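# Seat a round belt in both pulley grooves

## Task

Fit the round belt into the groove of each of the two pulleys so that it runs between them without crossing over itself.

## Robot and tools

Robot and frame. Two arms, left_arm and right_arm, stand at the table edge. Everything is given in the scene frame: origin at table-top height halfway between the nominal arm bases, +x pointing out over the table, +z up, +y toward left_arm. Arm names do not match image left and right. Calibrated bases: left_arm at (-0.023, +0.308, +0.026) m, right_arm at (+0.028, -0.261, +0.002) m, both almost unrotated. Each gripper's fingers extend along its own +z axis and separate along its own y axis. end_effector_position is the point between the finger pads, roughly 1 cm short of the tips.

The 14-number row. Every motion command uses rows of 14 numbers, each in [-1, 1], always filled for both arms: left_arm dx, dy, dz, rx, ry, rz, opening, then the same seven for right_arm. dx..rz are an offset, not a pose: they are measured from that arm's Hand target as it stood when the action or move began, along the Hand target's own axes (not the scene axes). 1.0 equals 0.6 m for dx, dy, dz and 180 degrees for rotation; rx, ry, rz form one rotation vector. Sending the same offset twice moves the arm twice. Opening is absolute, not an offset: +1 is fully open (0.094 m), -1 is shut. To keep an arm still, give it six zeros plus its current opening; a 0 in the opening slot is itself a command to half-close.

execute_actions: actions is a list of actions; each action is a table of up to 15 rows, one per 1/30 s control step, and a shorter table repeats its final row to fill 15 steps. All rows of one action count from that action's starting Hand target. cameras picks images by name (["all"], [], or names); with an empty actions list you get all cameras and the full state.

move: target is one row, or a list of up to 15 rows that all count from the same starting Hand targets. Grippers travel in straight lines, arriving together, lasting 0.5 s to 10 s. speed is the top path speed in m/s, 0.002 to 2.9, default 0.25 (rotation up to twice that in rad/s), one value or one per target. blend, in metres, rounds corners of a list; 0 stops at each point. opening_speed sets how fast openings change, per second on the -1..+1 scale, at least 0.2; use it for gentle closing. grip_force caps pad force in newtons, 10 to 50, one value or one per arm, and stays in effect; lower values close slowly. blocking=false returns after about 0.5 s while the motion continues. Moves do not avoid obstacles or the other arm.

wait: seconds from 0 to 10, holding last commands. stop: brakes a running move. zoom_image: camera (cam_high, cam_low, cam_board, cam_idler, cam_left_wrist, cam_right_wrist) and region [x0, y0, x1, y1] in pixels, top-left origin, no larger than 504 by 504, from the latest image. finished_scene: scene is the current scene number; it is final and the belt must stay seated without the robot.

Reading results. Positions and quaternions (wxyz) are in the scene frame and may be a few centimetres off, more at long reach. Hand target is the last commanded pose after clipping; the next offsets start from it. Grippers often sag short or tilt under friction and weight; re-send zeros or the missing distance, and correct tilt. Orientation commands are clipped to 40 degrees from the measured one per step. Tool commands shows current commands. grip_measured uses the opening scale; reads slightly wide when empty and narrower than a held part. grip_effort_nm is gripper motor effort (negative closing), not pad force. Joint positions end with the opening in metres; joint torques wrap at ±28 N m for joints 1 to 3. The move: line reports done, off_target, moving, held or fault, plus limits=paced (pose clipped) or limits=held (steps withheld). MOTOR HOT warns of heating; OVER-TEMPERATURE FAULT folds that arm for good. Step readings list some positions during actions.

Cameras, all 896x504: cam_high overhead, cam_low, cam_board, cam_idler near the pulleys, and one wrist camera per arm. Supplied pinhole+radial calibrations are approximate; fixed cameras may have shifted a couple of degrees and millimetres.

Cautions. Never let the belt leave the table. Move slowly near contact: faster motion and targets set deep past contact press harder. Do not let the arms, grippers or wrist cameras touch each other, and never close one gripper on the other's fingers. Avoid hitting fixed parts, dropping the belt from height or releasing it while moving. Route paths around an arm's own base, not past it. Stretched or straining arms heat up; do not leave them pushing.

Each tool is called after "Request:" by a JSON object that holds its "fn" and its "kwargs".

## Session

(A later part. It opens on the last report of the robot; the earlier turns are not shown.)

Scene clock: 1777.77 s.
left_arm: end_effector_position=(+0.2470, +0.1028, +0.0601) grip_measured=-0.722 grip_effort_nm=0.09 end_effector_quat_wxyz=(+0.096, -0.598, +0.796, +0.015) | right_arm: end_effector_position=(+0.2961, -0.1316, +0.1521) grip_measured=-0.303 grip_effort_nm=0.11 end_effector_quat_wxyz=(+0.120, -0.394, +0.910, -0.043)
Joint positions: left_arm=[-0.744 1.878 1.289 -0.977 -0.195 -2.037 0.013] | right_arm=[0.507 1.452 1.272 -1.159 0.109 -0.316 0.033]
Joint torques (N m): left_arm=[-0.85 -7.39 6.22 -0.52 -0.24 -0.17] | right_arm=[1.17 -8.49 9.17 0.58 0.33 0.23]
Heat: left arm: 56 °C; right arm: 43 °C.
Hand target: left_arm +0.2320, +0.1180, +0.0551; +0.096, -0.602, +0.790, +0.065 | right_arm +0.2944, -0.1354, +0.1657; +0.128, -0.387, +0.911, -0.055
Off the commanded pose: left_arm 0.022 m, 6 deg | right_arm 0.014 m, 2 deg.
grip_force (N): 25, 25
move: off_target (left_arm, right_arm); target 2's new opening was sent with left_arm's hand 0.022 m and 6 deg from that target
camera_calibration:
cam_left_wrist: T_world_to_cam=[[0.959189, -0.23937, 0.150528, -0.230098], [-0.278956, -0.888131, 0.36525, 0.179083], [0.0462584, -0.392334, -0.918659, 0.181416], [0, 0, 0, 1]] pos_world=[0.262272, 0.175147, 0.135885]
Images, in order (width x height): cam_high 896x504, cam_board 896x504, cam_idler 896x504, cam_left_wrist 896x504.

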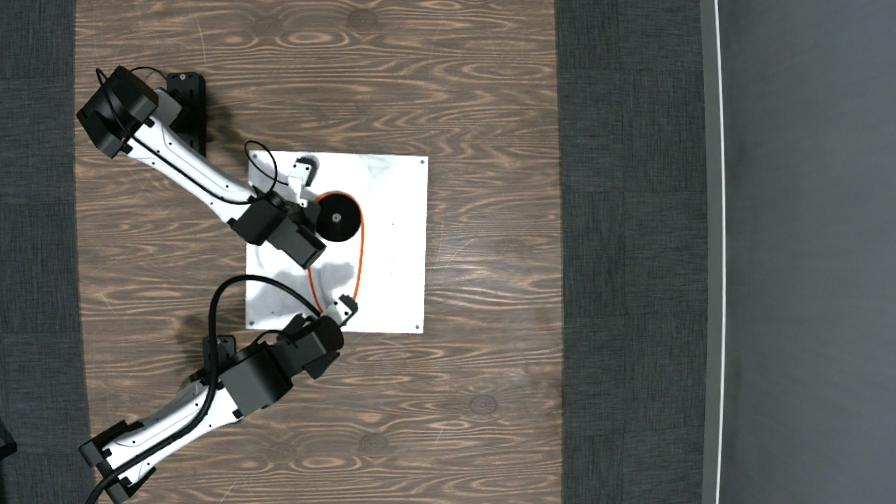

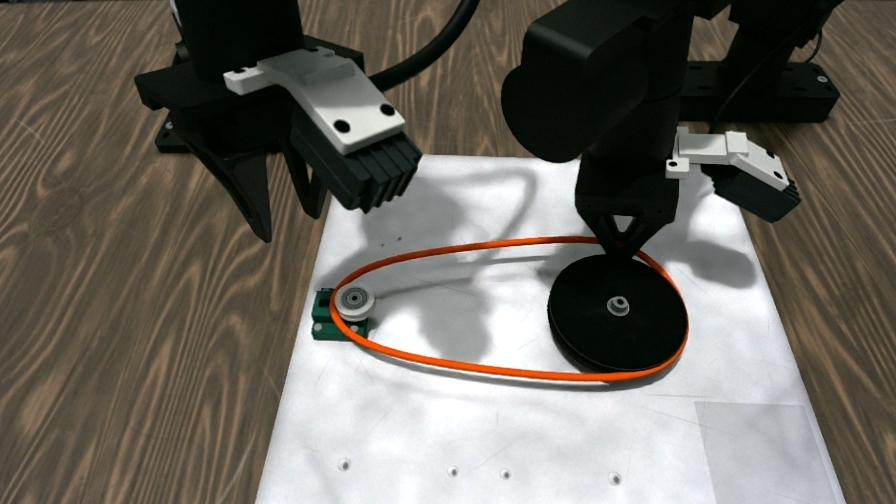

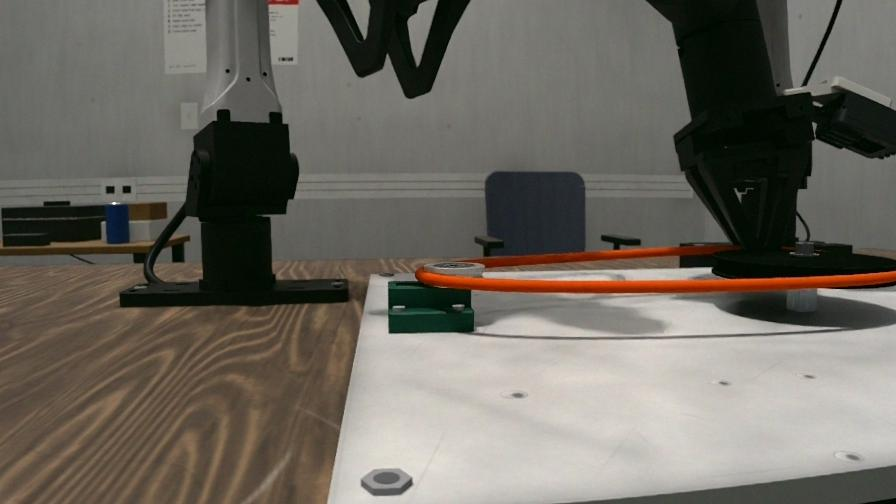

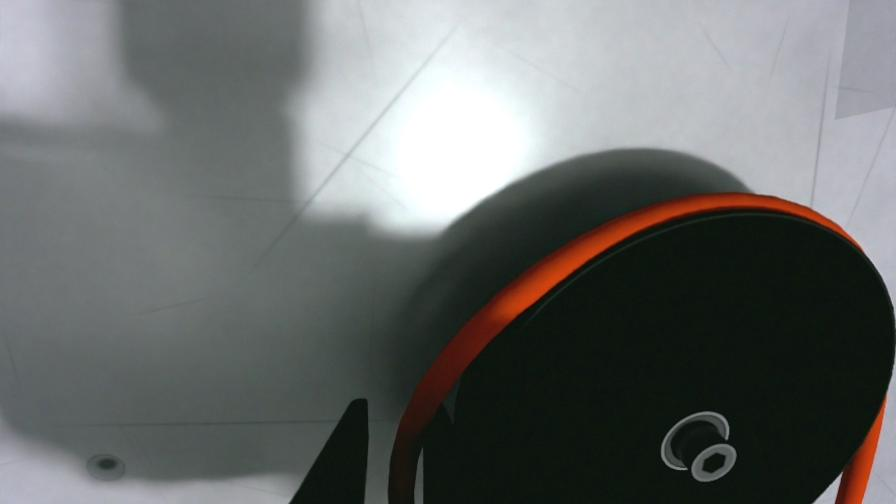

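Request:
{"fn": "move", "kwargs": {"target": [[0.009,-0.0249,-0.0224,0,0,0,-0.72, 0,0,0,0,0,0,-0.3],[-0.0132,-0.0261,-0.1164,0,0,0,-0.72, 0,0,0,0,0,0,-0.3]], "speed": 0.04, "blend": [0.003,0], "cameras": ["all"]}}

Request:
{"fn": "zoom_image", "kwargs": {"camera": "cam_idler", "region": [640, 180, 896, 340]}}

Request:
{"fn": "zoom_image", "kwargs": {"camera": "cam_board", "region": [520, 220, 780, 420]}}

Request:
{"fn": "zoom_image", "kwargs": {"camera": "cam_idler", "region": [360, 200, 580, 350]}}

Request:
{"fn": "zoom_image", "kwargs": {"camera": "cam_high", "region": [240, 140, 440, 340]}}

Scene clock: 1800.40 s.
left_arm: end_effector_position=(+0.2431, +0.1058, +0.1113) grip_measured=-0.722 grip_effort_nm=0.09 end_effector_quat_wxyz=(+0.086, -0.593, +0.797, +0.072) | right_arm: end_effector_position=(+0.2961, -0.1316, +0.1521) grip_measured=-0.303 grip_effort_nm=0.11 end_effector_quat_wxyz=(+0.120, -0.394, +0.910, -0.043)
Joint positions: left_arm=[-0.745 1.922 1.55 -1.313 -0.195 -2.042 0.013] | right_arm=[0.507 1.452 1.272 -1.159 0.109 -0.316 0.033]
Joint torques (N m): left_arm=[-0.73 -11.88 8.17 -0.21 -0.17 -0.16] | right_arm=[1.17 -8.5 9.17 0.58 0.33 0.23]
Heat: left arm: 53 °C; right arm: 43 °C.
Hand target: left_arm +0.2440, +0.1060, +0.1251; +0.096, -0.602, +0.790, +0.065 | right_arm +0.2944, -0.1354, +0.1657; +0.128, -0.387, +0.911, -0.055
Off the commanded pose: left_arm 0.014 m, 2 deg | right_arm 0.014 m, 2 deg.
grip_force (N): 25, 25
move: off_target (left_arm, right_arm)
camera_calibration:
cam_left_wrist: T_world_to_cam=[[0.9684, -0.244555, 0.0489281, -0.223853], [-0.247294, -0.916106, 0.315586, 0.162689], [-0.032355, -0.317714, -0.947635, 0.244251], [0, 0, 0, 1]] pos_world=[0.264914, 0.171898, 0.191071]
cam_right_wrist: T_world_to_cam=[[0.723478, -0.651813, 0.227419, -0.34335], [-0.682982, -0.627814, 0.373343, 0.0982537], [-0.100573, -0.425428, -0.899386, 0.215916], [0, 0, 0, 1]] pos_world=[0.337227, -0.0702583, 0.235594]

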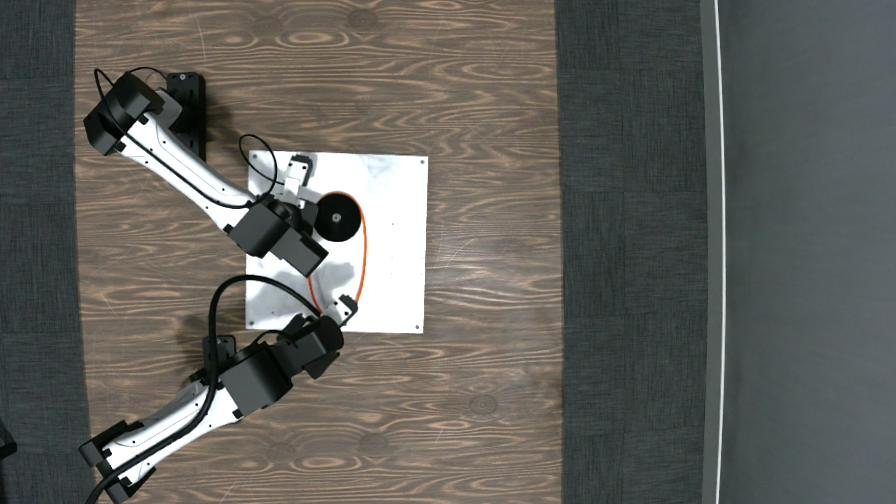

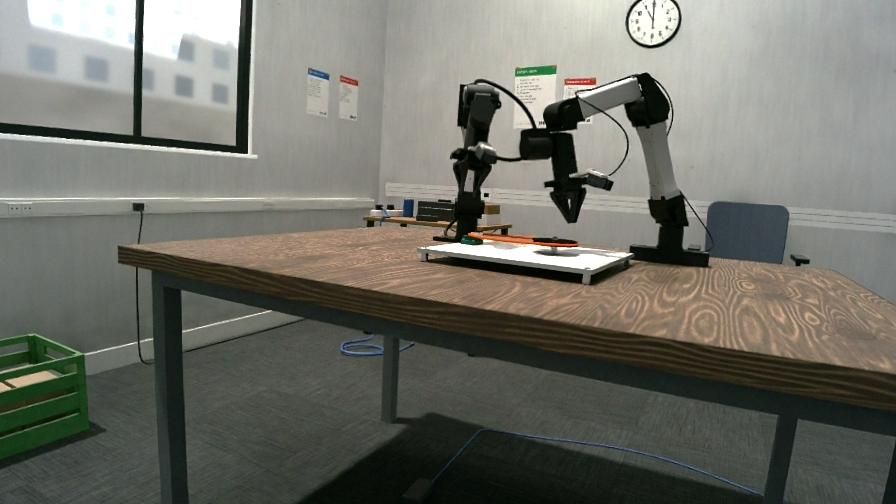

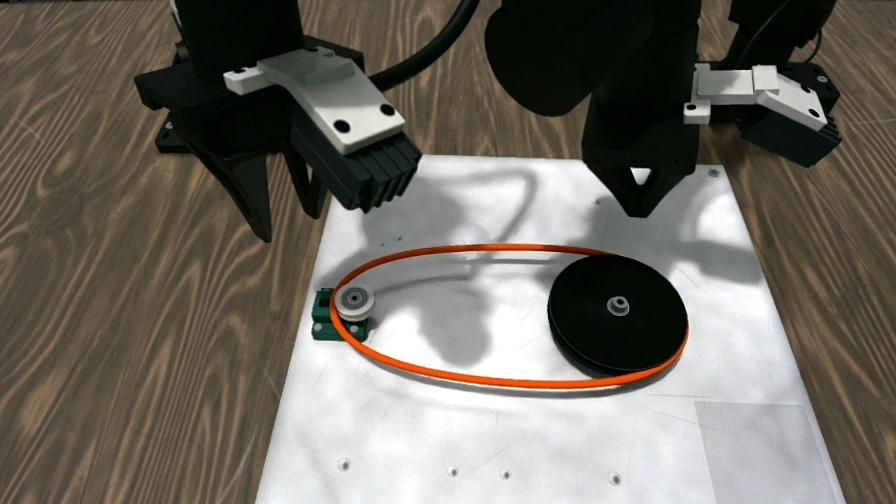

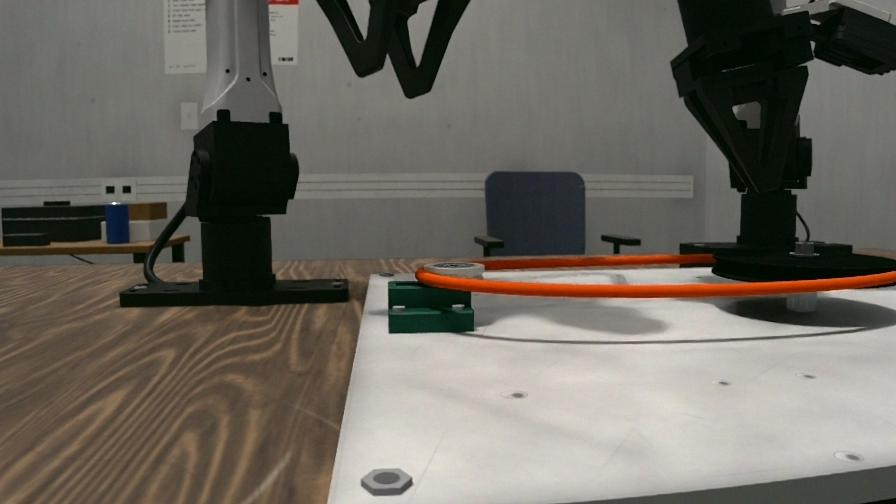

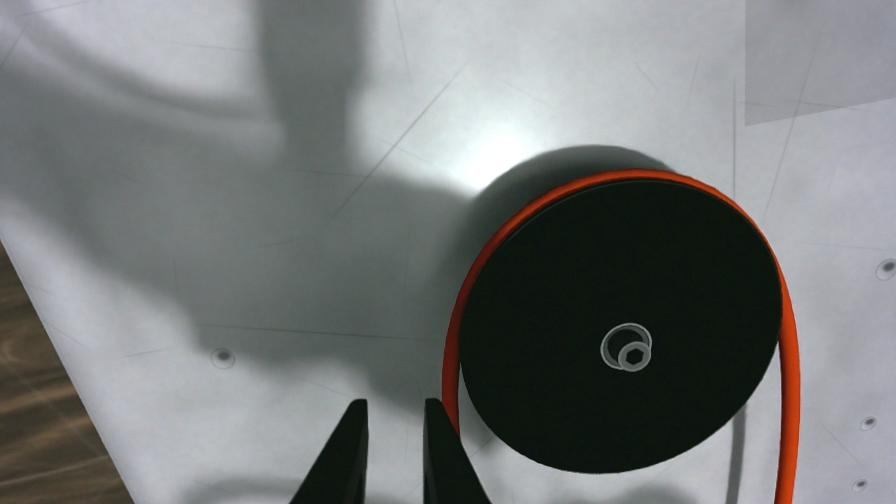

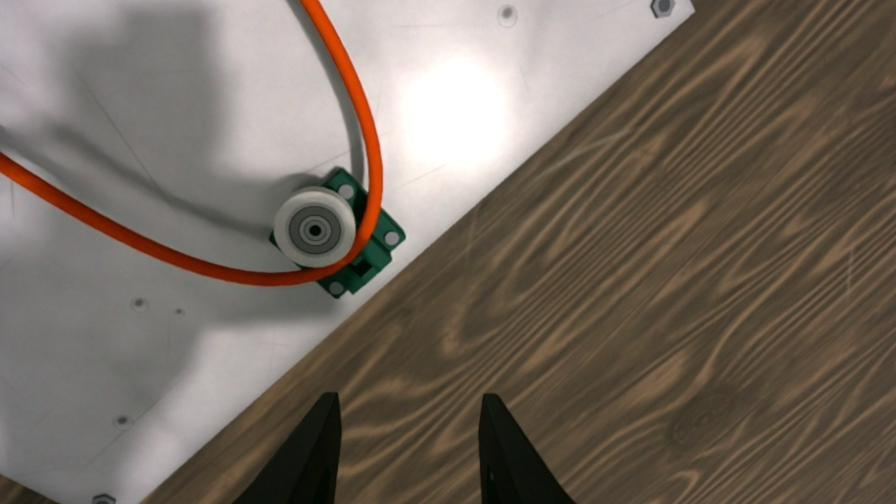

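Scaled by 1.969 from the camera's 896x504 image, which has a finer 1280x720 frame.

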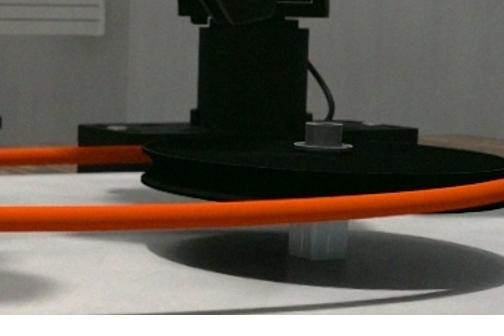

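Scaled by 1.938 from the camera's 896x504 image, which has a finer 1280x720 frame.

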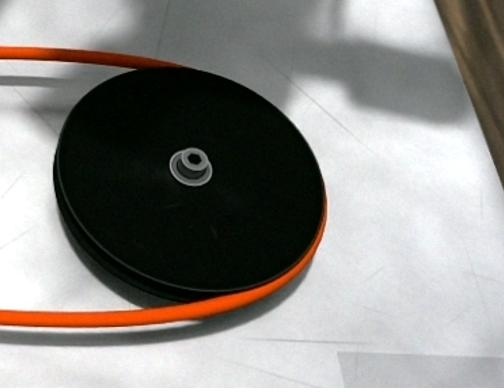

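Scaled by 2.291 from the camera's 896x504 image, which has a finer 1280x720 frame.

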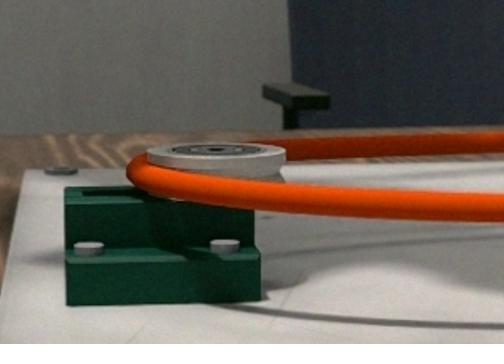

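Scaled by 2.520 from the camera's 896x504 image, which has a finer 1280x720 frame.

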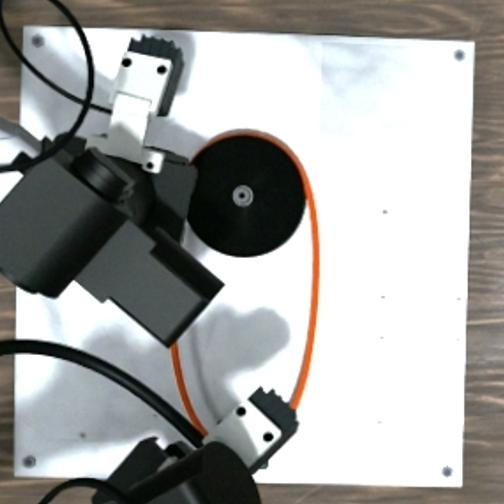

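Request:
{"fn": "zoom_image", "kwargs": {"camera": "cam_low", "region": [440, 200, 630, 290]}}

Request:
{"fn": "zoom_image", "kwargs": {"camera": "cam_left_wrist", "region": [420, 140, 820, 500]}}

Request:
{"fn": "zoom_image", "kwargs": {"camera": "cam_right_wrist", "region": [220, 130, 440, 320]}}

Request:
{"fn": "zoom_image", "kwargs": {"camera": "cam_board", "region": [600, 270, 720, 400]}}

Scaled by 2.653 from the camera's 896x504 image, which has a finer 1280x720 frame.

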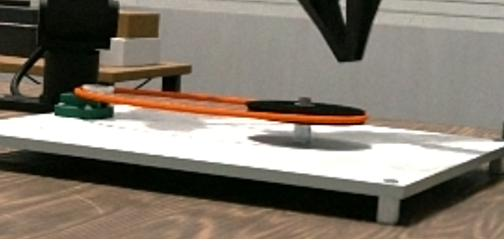

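Scaled by 1.260 from the camera's 896x504 image, which has a finer 1280x720 frame.

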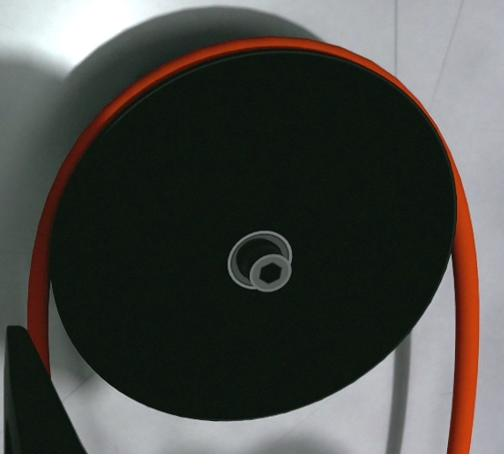

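Scaled by 2.291 from the camera's 896x504 image, which has a finer 1280x720 frame.

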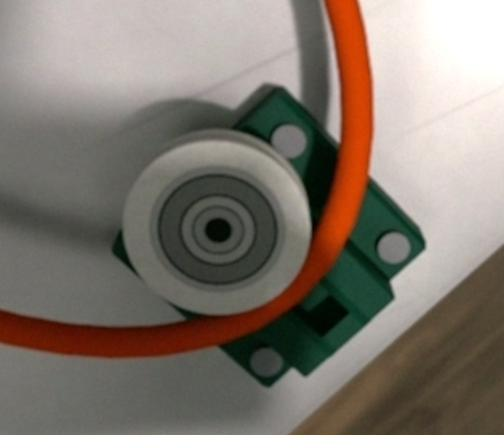

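Scaled by 3.877 from the camera's 896x504 image, which has a finer 1280x720 frame.

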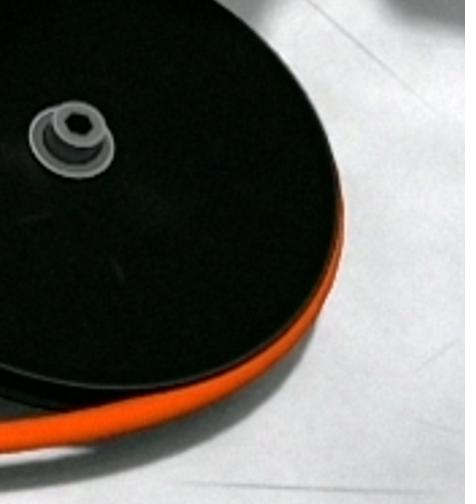

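Request:
{"fn": "finished_scene", "kwargs": {"scene": 1}}

The scene is finished: the task was done.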